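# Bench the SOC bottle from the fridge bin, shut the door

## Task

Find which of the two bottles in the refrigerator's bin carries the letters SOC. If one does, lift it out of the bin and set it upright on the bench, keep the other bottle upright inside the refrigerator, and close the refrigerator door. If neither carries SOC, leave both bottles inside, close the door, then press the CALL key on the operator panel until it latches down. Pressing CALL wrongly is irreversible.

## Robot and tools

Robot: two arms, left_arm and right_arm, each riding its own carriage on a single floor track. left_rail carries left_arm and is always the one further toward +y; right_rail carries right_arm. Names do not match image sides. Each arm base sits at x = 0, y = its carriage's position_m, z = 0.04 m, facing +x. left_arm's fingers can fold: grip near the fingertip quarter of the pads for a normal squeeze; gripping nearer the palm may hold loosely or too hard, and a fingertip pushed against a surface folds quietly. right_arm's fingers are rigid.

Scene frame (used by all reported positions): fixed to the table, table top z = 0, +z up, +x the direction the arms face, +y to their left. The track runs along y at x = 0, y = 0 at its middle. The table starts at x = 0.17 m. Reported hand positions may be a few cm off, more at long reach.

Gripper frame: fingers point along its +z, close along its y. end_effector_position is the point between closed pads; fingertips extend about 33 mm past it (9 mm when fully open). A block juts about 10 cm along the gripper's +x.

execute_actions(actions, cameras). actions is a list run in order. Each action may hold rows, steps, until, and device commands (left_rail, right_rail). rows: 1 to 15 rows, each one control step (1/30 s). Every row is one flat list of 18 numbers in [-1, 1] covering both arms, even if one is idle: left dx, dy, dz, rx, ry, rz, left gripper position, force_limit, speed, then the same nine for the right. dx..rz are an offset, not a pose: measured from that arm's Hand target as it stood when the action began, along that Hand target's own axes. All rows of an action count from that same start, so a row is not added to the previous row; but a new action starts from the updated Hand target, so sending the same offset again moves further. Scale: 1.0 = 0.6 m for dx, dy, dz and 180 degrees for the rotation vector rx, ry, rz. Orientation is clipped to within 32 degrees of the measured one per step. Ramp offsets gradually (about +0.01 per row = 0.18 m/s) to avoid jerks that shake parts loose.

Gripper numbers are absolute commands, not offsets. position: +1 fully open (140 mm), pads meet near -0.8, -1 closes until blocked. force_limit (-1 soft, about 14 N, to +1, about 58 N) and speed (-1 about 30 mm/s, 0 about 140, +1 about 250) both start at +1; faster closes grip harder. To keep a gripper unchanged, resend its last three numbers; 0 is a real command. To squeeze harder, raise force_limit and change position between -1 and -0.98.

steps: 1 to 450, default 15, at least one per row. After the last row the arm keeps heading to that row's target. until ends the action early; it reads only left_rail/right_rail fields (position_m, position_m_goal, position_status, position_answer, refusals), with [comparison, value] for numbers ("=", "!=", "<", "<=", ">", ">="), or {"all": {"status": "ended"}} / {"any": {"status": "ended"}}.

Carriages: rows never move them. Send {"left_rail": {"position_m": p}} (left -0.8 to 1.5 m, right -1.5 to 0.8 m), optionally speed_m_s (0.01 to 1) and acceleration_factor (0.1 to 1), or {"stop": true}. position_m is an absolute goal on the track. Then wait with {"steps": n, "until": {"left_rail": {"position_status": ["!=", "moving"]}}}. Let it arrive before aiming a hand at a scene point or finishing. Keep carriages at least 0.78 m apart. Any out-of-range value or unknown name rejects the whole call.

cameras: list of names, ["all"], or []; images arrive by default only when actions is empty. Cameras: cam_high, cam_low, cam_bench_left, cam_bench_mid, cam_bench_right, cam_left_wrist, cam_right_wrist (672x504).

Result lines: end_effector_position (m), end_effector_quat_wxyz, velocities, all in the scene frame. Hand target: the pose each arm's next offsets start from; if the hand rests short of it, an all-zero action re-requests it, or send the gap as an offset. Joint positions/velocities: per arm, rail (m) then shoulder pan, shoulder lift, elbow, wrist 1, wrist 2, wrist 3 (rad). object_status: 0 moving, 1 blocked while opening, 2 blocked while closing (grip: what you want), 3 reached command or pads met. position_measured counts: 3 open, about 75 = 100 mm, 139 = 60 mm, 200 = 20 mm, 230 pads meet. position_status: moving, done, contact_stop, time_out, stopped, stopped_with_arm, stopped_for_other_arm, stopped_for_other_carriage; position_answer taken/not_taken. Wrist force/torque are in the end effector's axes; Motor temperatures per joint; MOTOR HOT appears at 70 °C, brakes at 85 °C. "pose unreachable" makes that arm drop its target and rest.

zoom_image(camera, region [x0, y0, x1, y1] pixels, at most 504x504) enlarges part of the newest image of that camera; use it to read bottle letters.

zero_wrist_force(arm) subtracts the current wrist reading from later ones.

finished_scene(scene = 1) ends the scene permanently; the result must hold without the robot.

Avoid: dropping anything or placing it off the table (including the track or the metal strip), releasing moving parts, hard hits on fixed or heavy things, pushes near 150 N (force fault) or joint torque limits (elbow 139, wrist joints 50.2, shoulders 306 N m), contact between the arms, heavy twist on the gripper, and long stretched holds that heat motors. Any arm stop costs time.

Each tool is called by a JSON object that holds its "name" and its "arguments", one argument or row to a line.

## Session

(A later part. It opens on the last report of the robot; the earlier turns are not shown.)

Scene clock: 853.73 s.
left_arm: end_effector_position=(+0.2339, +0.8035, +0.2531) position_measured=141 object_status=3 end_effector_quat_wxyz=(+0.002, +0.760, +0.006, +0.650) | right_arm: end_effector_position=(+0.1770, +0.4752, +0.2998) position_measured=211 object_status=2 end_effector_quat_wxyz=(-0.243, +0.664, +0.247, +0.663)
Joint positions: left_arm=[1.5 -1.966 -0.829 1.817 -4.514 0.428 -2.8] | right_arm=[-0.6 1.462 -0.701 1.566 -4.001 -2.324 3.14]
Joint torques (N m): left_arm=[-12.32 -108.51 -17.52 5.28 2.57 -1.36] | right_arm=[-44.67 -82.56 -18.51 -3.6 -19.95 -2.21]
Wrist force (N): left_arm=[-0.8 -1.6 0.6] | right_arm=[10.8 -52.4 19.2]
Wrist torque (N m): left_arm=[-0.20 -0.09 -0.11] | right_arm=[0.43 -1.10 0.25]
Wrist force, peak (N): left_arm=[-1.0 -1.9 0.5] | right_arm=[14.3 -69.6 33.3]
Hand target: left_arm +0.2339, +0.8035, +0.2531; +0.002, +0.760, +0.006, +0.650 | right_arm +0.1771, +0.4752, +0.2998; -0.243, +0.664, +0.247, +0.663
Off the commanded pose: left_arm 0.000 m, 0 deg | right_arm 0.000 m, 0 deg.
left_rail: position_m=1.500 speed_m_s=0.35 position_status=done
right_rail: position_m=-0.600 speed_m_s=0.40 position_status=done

{"name": "execute_actions", "arguments": {
  "actions": [
    {"rows":[[0,0,0,0,0,0,-0.1,1,-1,0,-0.0015,0.0006,0,0,0,-1,0.6,-1],[0,0,0,0,0,0,-0.1,1,-1,0,-0.0029,0.0013,0,0,0,-1,0.6,-1]],"steps":5},
    {"rows":[[0,0,0,0,0,0,-0.1,1,-1,0,0.0045,0.0101,-0.0056,0,0,-1,0.6,-1],[0,0,0,0,0,0,-0.1,1,-1,0,0.0092,0.0203,-0.0111,0,0,-1,0.6,-1],[0,0,0,0,0,0,-0.1,1,-1,0,0.014,0.0304,-0.0167,0,0,-1,0.6,-1],[0,0,0,0,0,0,-0.1,1,-1,0,0.0189,0.0405,-0.0222,0,0,-1,0.6,-1],[0,0,0,0,0,0,-0.1,1,-1,0,0.0239,0.0505,-0.0278,0,0,-1,0.6,-1],[0,0,0,0,0,0,-0.1,1,-1,0,0.0291,0.0602,-0.0333,0,0,-1,0.6,-1],[0,0,0,0,0,0,-0.1,1,-1,0,0.0346,0.07,-0.0389,0,0,-1,0.6,-1],[0,0,0,0,0,0,-0.1,1,-1,0,0.0401,0.0797,-0.0444,0,0,-1,0.6,-1]],"steps":18}
  ]
}}

Scene clock: 858.97 s.
left_arm: end_effector_position=(+0.2339, +0.8035, +0.2531) position_measured=141 object_status=3 end_effector_quat_wxyz=(+0.002, +0.760, +0.006, +0.650) | right_arm: end_effector_position=(+0.2285, +0.4897, +0.2997) position_measured=211 object_status=2 end_effector_quat_wxyz=(-0.196, +0.679, +0.200, +0.678)
Joint positions: left_arm=[1.5 -1.966 -0.829 1.817 -4.514 0.428 -2.8] | right_arm=[-0.6 1.442 -0.644 1.437 -3.931 -2.445 3.14]
Joint torques (N m): left_arm=[-14.57 -111.13 -17.2 5.61 3 -1.34] | right_arm=[-5.39 -75.58 -41.72 7.9 6.55 -3.88]
Wrist force (N): left_arm=[-0.8 -1.7 0.7] | right_arm=[16.4 29.0 -15.3]
Wrist torque (N m): left_arm=[-0.23 -0.09 -0.11] | right_arm=[0.80 -1.31 0.30]
Wrist force, peak (N): left_arm=[-1.1 -1.7 0.8] | right_arm=[11.3 -52.3 19.4]
Hand target: left_arm +0.2339, +0.8035, +0.2531; +0.002, +0.760, +0.006, +0.650 | right_arm +0.2285, +0.4898, +0.2997; -0.196, +0.679, +0.200, +0.678
Off the commanded pose: left_arm 0.000 m, 0 deg | right_arm 0.000 m, 0 deg.
left_rail: position_m=1.500 speed_m_s=0.35 position_status=done
right_rail: position_m=-0.600 speed_m_s=0.40 position_status=done

{"name": "execute_actions", "arguments": {
  "actions": [
    {"rows":[[0,0,0,0,0,0,-0.1,1,-1,0.0005,0.0015,-0.0007,0,0,0,-1,0.6,-1]],"steps":4},
    {"rows":[[0,0,0,0,0,0,-0.1,1,-1,0,0.0016,0.004,-0.002,0,0,-1,0.6,-1],[0,0,0,0,0,0,-0.1,1,-1,0,0.0032,0.008,-0.004,0,0,-1,0.6,-1],[0,0,0,0,0,0,-0.1,1,-1,0,0.0048,0.012,-0.006,0,0,-1,0.6,-1],[0,0,0,0,0,0,-0.1,1,-1,0,0.0064,0.0156,-0.008,0,0,-1,0.6,-1]],"steps":15}
  ],
  "cameras": ["cam_right_wrist","cam_high"]
}}

Scene clock: 863.03 s.
left_arm: end_effector_position=(+0.2339, +0.8035, +0.2531) position_measured=141 object_status=3 end_effector_quat_wxyz=(+0.002, +0.760, +0.006, +0.650) | right_arm: end_effector_position=(+0.2386, +0.4908, +0.3000) position_measured=211 object_status=2 end_effector_quat_wxyz=(-0.188, +0.682, +0.192, +0.681)
Joint positions: left_arm=[1.5 -1.966 -0.829 1.817 -4.514 0.428 -2.8] | right_arm=[-0.6 1.437 -0.635 1.417 -3.919 -2.465 3.14]
Joint torques (N m): left_arm=[-15.86 -109.83 -18.24 5.98 2.22 -1.13] | right_arm=[-15.36 -87.58 -40.61 2.31 -1.56 -3.82]
Wrist force (N): left_arm=[-0.9 -1.5 0.8] | right_arm=[8.0 7.9 -2.2]
Wrist torque (N m): left_arm=[-0.20 -0.08 -0.12] | right_arm=[1.48 -1.64 0.34]
Wrist force, peak (N): left_arm=[-0.8 -1.9 0.9] | right_arm=[14.9 34.4 -18.7]
Hand target: left_arm +0.2339, +0.8035, +0.2531; +0.002, +0.760, +0.006, +0.650 | right_arm +0.2386, +0.4908, +0.3000; -0.188, +0.682, +0.192, +0.681
Off the commanded pose: left_arm 0.000 m, 0 deg | right_arm 0.000 m, 0 deg.
left_rail: position_m=1.500 speed_m_s=0.35 position_status=done
right_rail: position_m=-0.600 speed_m_s=0.40 position_status=done
camera_calibration:
cam_right_wrist: T_world_to_cam=[[0.489334, -0.871999, 0.013023, 0.315765], [-0.284865, -0.173934, -0.942655, 0.441241], [0.82426, 0.457564, -0.333514, -0.135638], [0, 0, 0, 1]] pos_world=[0.0829807, 0.414157, 0.366588]
Images, in order (width x height): cam_high 672x504, cam_right_wrist 672x504.

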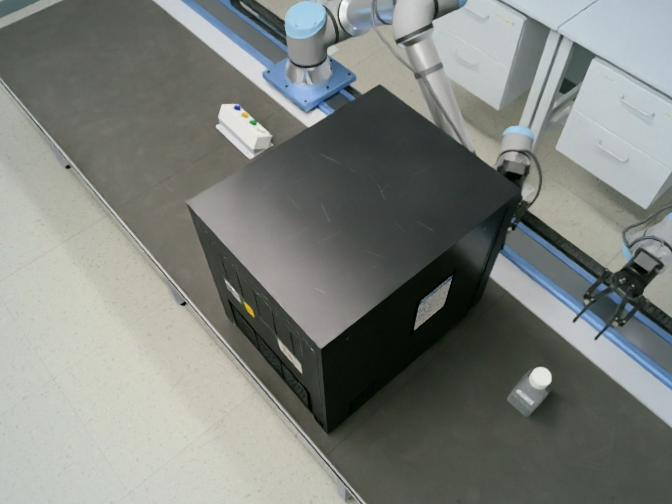

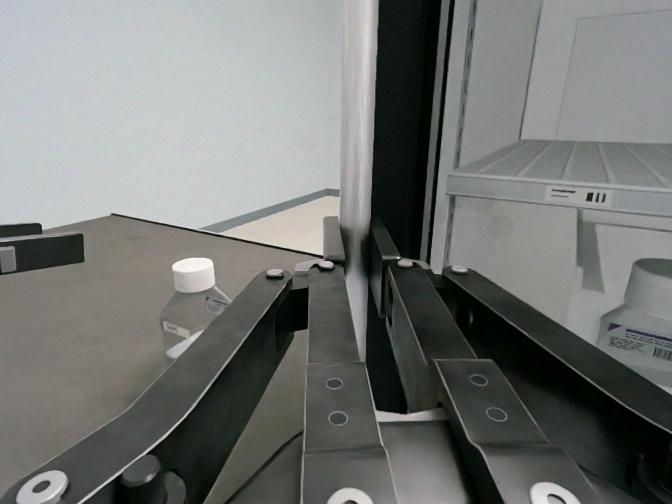

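{"name": "execute_actions", "arguments": {
  "actions": [
    {"rows":[[0,0,0,0,0,0,-0.1,1,-1,0,0.0012,0.003,-0.0014,0,0,-1,0.6,-1],[0,0,0,0,0,0,-0.1,1,-1,0,0.0026,0.0063,-0.003,0,0,-1,0.6,-1]],"steps":15}
  ]
}}

Scene clock: 865.57 s.
left_arm: end_effector_position=(+0.2339, +0.8035, +0.2531) position_measured=141 object_status=3 end_effector_quat_wxyz=(+0.002, +0.760, +0.006, +0.650) | right_arm: end_effector_position=(+0.2427, +0.4913, +0.3000) position_measured=211 object_status=2 end_effector_quat_wxyz=(-0.184, +0.683, +0.189, +0.682)
Joint positions: left_arm=[1.5 -1.966 -0.829 1.817 -4.514 0.428 -2.8] | right_arm=[-0.6 1.435 -0.631 1.408 -3.914 -2.472 3.14]
Joint torques (N m): left_arm=[-16.1 -113.21 -18.09 5.58 2.32 -0.85] | right_arm=[-3.19 -89.14 -37.38 1.26 -2.52 -3.74]
Wrist force (N): left_arm=[-0.7 -1.7 0.8] | right_arm=[8.9 4.9 10.5]
Wrist torque (N m): left_arm=[-0.22 -0.11 -0.11] | right_arm=[1.52 -1.62 0.35]
Wrist force, peak (N): left_arm=[-0.9 -1.9 0.8] | right_arm=[9.1 4.4 10.7]
Hand target: left_arm +0.2339, +0.8035, +0.2531; +0.002, +0.760, +0.006, +0.650 | right_arm +0.2426, +0.4913, +0.3000; -0.185, +0.683, +0.189, +0.682
Off the commanded pose: left_arm 0.000 m, 0 deg | right_arm 0.000 m, 0 deg.
left_rail: position_m=1.500 speed_m_s=0.35 position_status=done
right_rail: position_m=-0.600 speed_m_s=0.40 position_status=done

{"name": "execute_actions", "arguments": {
  "actions": [
    {"rows":[[0,0,0,0,0,0,-0.1,1,-1,0,0.001,0.0025,-0.001,0,0,-1,0.6,-1],[0,0,0,0,0,0,-0.1,1,-1,0,0.0022,0.005,-0.002,0,0,-1,0.6,-1]],"steps":15}
  ]
}}

Scene clock: 867.70 s.
left_arm: end_effector_position=(+0.2339, +0.8035, +0.2531) position_measured=141 object_status=3 end_effector_quat_wxyz=(+0.002, +0.760, +0.006, +0.650) | right_arm: end_effector_position=(+0.2459, +0.4917, +0.3000) position_measured=211 object_status=2 end_effector_quat_wxyz=(-0.182, +0.683, +0.186, +0.682)
Joint positions: left_arm=[1.5 -1.966 -0.829 1.817 -4.514 0.428 -2.8] | right_arm=[-0.6 1.433 -0.628 1.403 -3.911 -2.476 3.14]
Joint torques (N m): left_arm=[-16.81 -111.43 -18.92 5.16 2.4 -0.86] | right_arm=[-7.86 -90 -37.34 1.65 -2.22 -3.92]
Wrist force (N): left_arm=[-0.6 -1.5 0.8] | right_arm=[8.7 6.1 7.3]
Wrist torque (N m): left_arm=[-0.18 -0.15 -0.12] | right_arm=[1.42 -1.55 0.36]
Wrist force, peak (N): left_arm=[-0.9 -1.8 0.9] | right_arm=[9.5 6.9 9.9]
Hand target: left_arm +0.2339, +0.8035, +0.2531; +0.002, +0.760, +0.006, +0.650 | right_arm +0.2459, +0.4917, +0.3000; -0.182, +0.683, +0.186, +0.682
Off the commanded pose: left_arm 0.000 m, 0 deg | right_arm 0.000 m, 0 deg.
left_rail: position_m=1.500 speed_m_s=0.35 position_status=done
right_rail: position_m=-0.600 speed_m_s=0.40 position_status=done

{"name": "execute_actions", "arguments": {
  "actions": [
    {"rows":[[0,0,0,0,0,0,-0.1,1,-1,0,0.001,0.0025,-0.001,0,0,-1,0.6,-1],[0,0,0,0,0,0,-0.1,1,-1,0,0.0022,0.005,-0.002,0,0,-1,0.6,-1]],"steps":15}
  ],
  "cameras": ["cam_right_wrist","cam_high","cam_low"]
}}

Scene clock: 869.67 s.
left_arm: end_effector_position=(+0.2339, +0.8035, +0.2531) position_measured=141 object_status=3 end_effector_quat_wxyz=(+0.002, +0.760, +0.006, +0.650) | right_arm: end_effector_position=(+0.2490, +0.4921, +0.3000) position_measured=211 object_status=2 end_effector_quat_wxyz=(-0.180, +0.684, +0.184, +0.683)
Joint positions: left_arm=[1.5 -1.966 -0.829 1.817 -4.514 0.428 -2.8] | right_arm=[-0.6 1.431 -0.626 1.397 -3.908 -2.48 3.14]
Joint torques (N m): left_arm=[-13.38 -109.78 -19.12 5.38 2.19 -1.06] | right_arm=[-84.8 -84.63 -48.35 7.33 -4.1 -4.05]
Wrist force (N): left_arm=[-0.9 -1.5 0.8] | right_arm=[11.1 -6.0 -72.1]
Wrist torque (N m): left_arm=[-0.18 -0.07 -0.12] | right_arm=[1.19 -1.55 0.34]
Wrist force, peak (N): left_arm=[-1.0 -1.9 0.7] | right_arm=[11.1 -6.0 -72.1]
Hand target: left_arm +0.2339, +0.8035, +0.2531; +0.002, +0.760, +0.006, +0.650 | right_arm +0.2491, +0.4921, +0.3000; -0.180, +0.684, +0.184, +0.683
Off the commanded pose: left_arm 0.000 m, 0 deg | right_arm 0.000 m, 0 deg.
left_rail: position_m=1.500 speed_m_s=0.35 position_status=done
right_rail: position_m=-0.600 speed_m_s=0.40 position_status=done
camera_calibration:
cam_right_wrist: T_world_to_cam=[[0.47019, -0.882468, 0.0130785, 0.321719], [-0.288477, -0.167675, -0.942691, 0.442296], [0.834088, 0.439471, -0.333411, -0.138424], [0, 0, 0, 1]] pos_world=[0.0917813, 0.418902, 0.366589]
Images, in order (width x height): cam_high 672x504, cam_low 672x504, cam_right_wrist 672x504.

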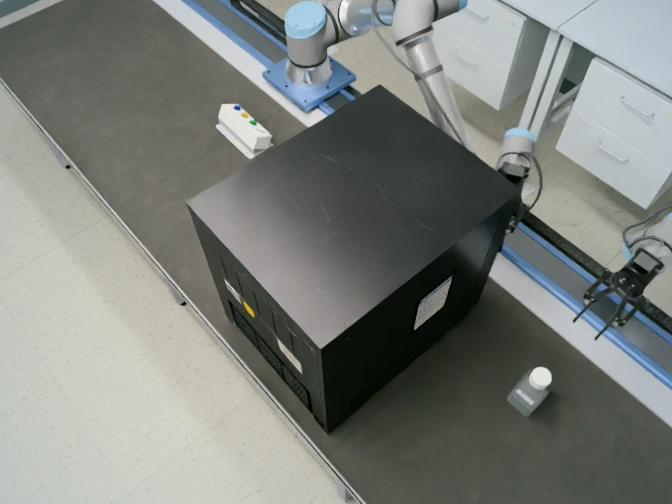

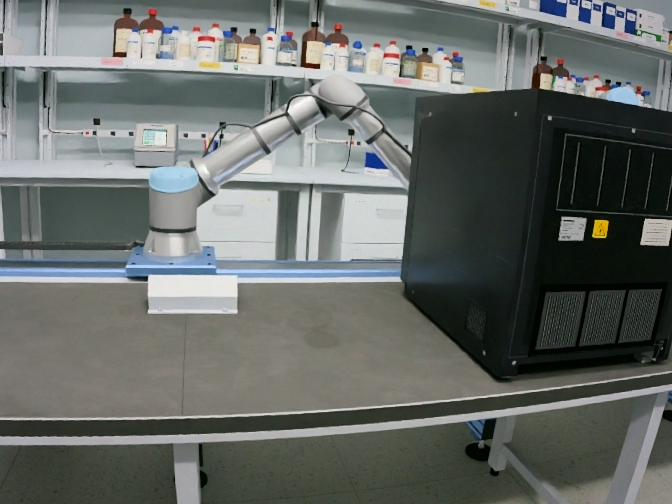

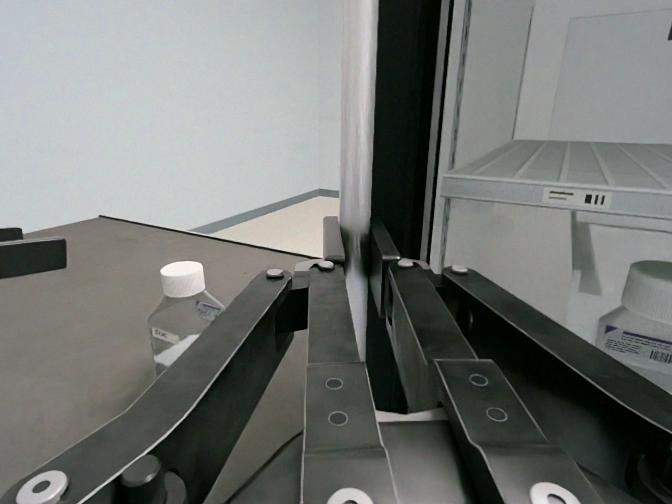

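{"name": "execute_actions", "arguments": {
  "actions": [
    {"rows":[[0,0,0,0,0,0,-0.1,1,-1,0,0,-0.0012,0,0,0,-1,0.6,-1],[0,0,0,0,0,0,-0.1,1,-1,0,0,-0.0025,0,0,0,-1,0.6,-1]],"steps":10},
    {"rows":[[0,0,0,0,0,0,-0.1,1,-1,0,0,0,0,0,0,-0.29,0.6,-1]],"steps":45},
    {"rows":[[0,0,0,0,0,0,-0.1,1,-1,0,0,-0.01,0,0,0,-0.29,0.6,-1],[0,0,0,0,0,0,-0.1,1,-1,0,0,-0.03,0,0,0,-0.29,0.6,-1],[0,0,0,0,0,0,-0.1,1,-1,0,0,-0.07,0,0,0,-0.29,0.6,-1],[0,0,0,0,0,0,-0.1,1,-1,0,0,-0.12,0,0,0,-0.29,0.6,-1],[0,0,0,0,0,0,-0.1,1,-1,0,0,-0.18,0,0,0,-0.29,0.6,-1],[0,0,0,0,0,0,-0.1,1,-1,0,0,-0.25,0,0,0,-0.29,0.6,-1]],"steps":40}
  ],
  "cameras": ["cam_right_wrist","cam_high","cam_bench_left","cam_left_wrist"]
}}

{"name": "zoom_image", "arguments": {
  "camera": "cam_right_wrist",
  "region": [250, 0, 672, 300]
}}

Scene clock: 877.30 s.
left_arm: end_effector_position=(+0.2339, +0.8035, +0.2531) position_measured=141 object_status=3 end_effector_quat_wxyz=(+0.002, +0.760, +0.006, +0.650) | right_arm: end_effector_position=(+0.1178, +0.4166, +0.3004) position_measured=165 object_status=3 end_effector_quat_wxyz=(-0.180, +0.684, +0.184, +0.683)
Joint positions: left_arm=[1.5 -1.966 -0.829 1.817 -4.514 0.428 -2.8] | right_arm=[-0.6 1.575 -0.693 1.547 -3.989 -2.624 3.141]
Joint torques (N m): left_arm=[-15.44 -110.72 -18.95 5.04 2.07 -0.85] | right_arm=[18.4 -121.15 -24.89 -4.29 -2.42 2.89]
Wrist force (N): left_arm=[-0.8 -1.7 0.7] | right_arm=[6.2 5.6 -2.8]
Wrist torque (N m): left_arm=[-0.23 -0.10 -0.11] | right_arm=[1.46 -1.21 -0.28]
Wrist force, peak (N): left_arm=[-1.2 -1.7 0.9] | right_arm=[10.7 -8.9 -77.7]
Hand target: left_arm +0.2339, +0.8035, +0.2531; +0.002, +0.760, +0.006, +0.650 | right_arm +0.1178, +0.4166, +0.3004; -0.180, +0.684, +0.184, +0.683
Off the commanded pose: left_arm 0.000 m, 0 deg | right_arm 0.000 m, 0 deg.
left_rail: position_m=1.500 speed_m_s=0.35 position_status=done
right_rail: position_m=-0.600 speed_m_s=0.40 position_status=done
camera_calibration:
cam_left_wrist: T_world_to_cam=[[-0.0469865, -0.995188, -0.0859796, 0.834701], [-0.437666, 0.0978834, -0.893794, 0.249866], [0.897909, -0.00436595, -0.440159, 0.0901577], [0, 0, 0, 1]] pos_world=[0.0676239, 0.806621, 0.334779]
cam_right_wrist: T_world_to_cam=[[0.470077, -0.88253, 0.0129807, 0.316964], [-0.288554, -0.167563, -0.942687, 0.39211], [0.834125, 0.43939, -0.333425, 0.00439542], [0, 0, 0, 1]] pos_world=[-0.0395186, 0.343502, 0.366989]
Images, in order (width x height): cam_high 672x504, cam_bench_left 672x504, cam_left_wrist 672x504, cam_right_wrist 672x504.

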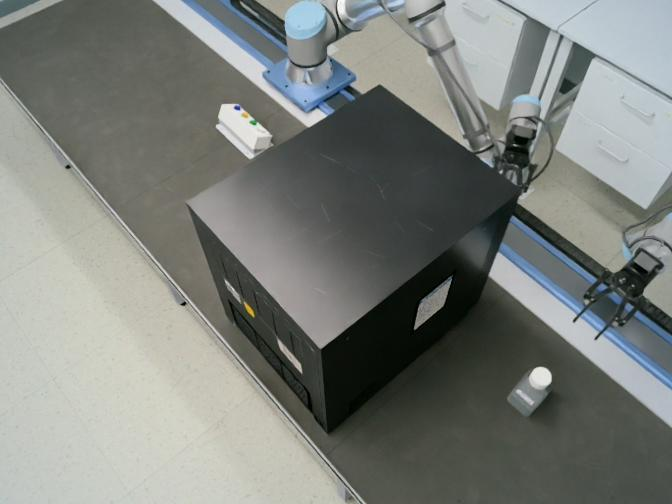

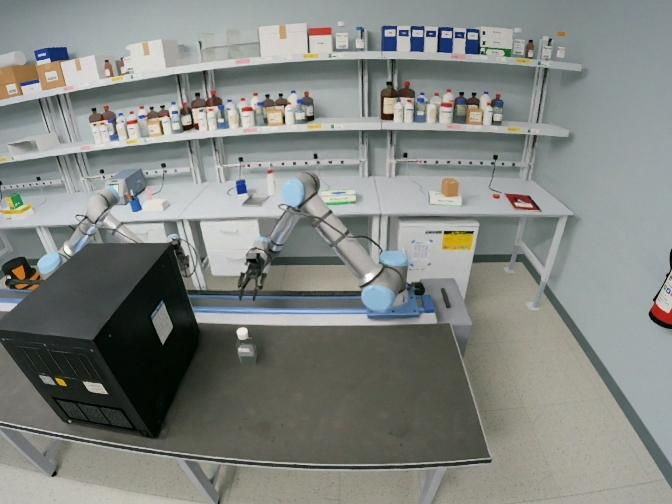

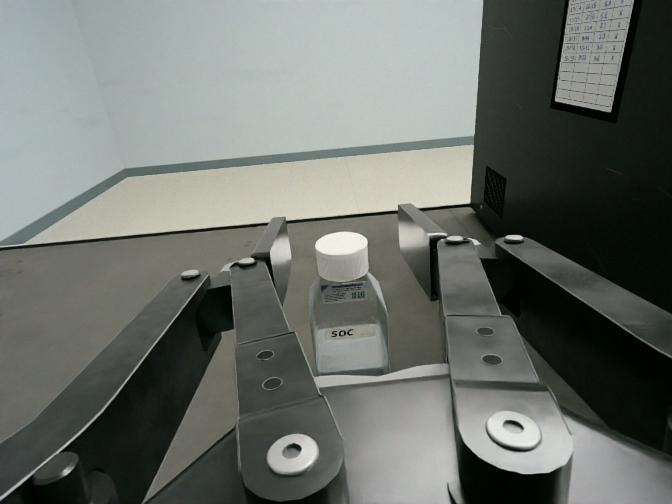

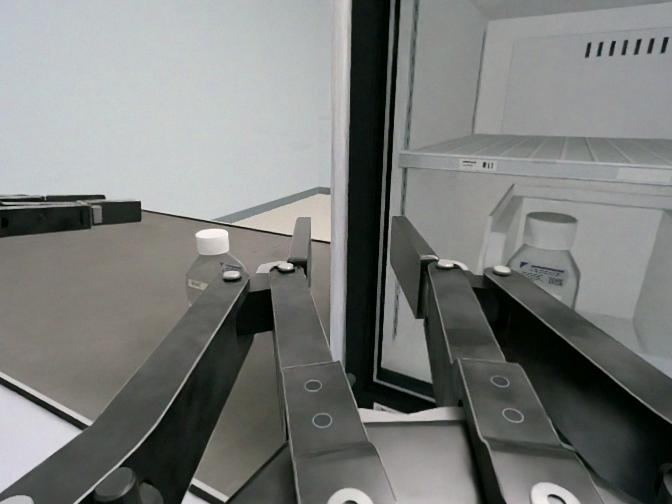

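Scaled by 1.194 from the camera's 672x504 image, which has a finer 960x720 frame.

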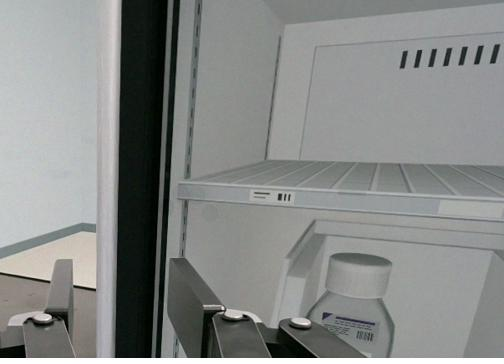

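{"name": "zoom_image", "arguments": {
  "camera": "cam_high",
  "region": [460, 160, 560, 330]
}}

{"name": "zoom_image", "arguments": {
  "camera": "cam_bench_left",
  "region": [130, 220, 280, 380]
}}

Scaled by 2.965 from the camera's 672x504 image, which has a finer 960x720 frame.

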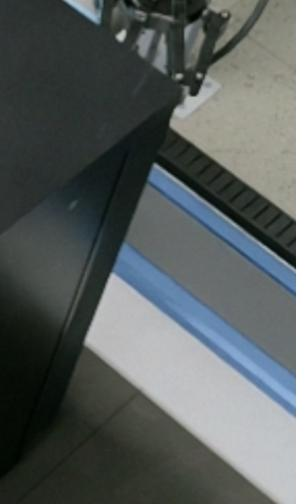

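Scaled by 3.150 from the camera's 672x504 image, which has a finer 960x720 frame.

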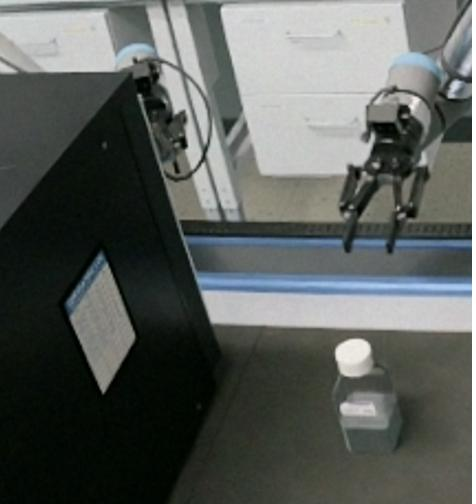

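{"name": "finished_scene", "arguments": {

}}

The scene is finished: the task was done.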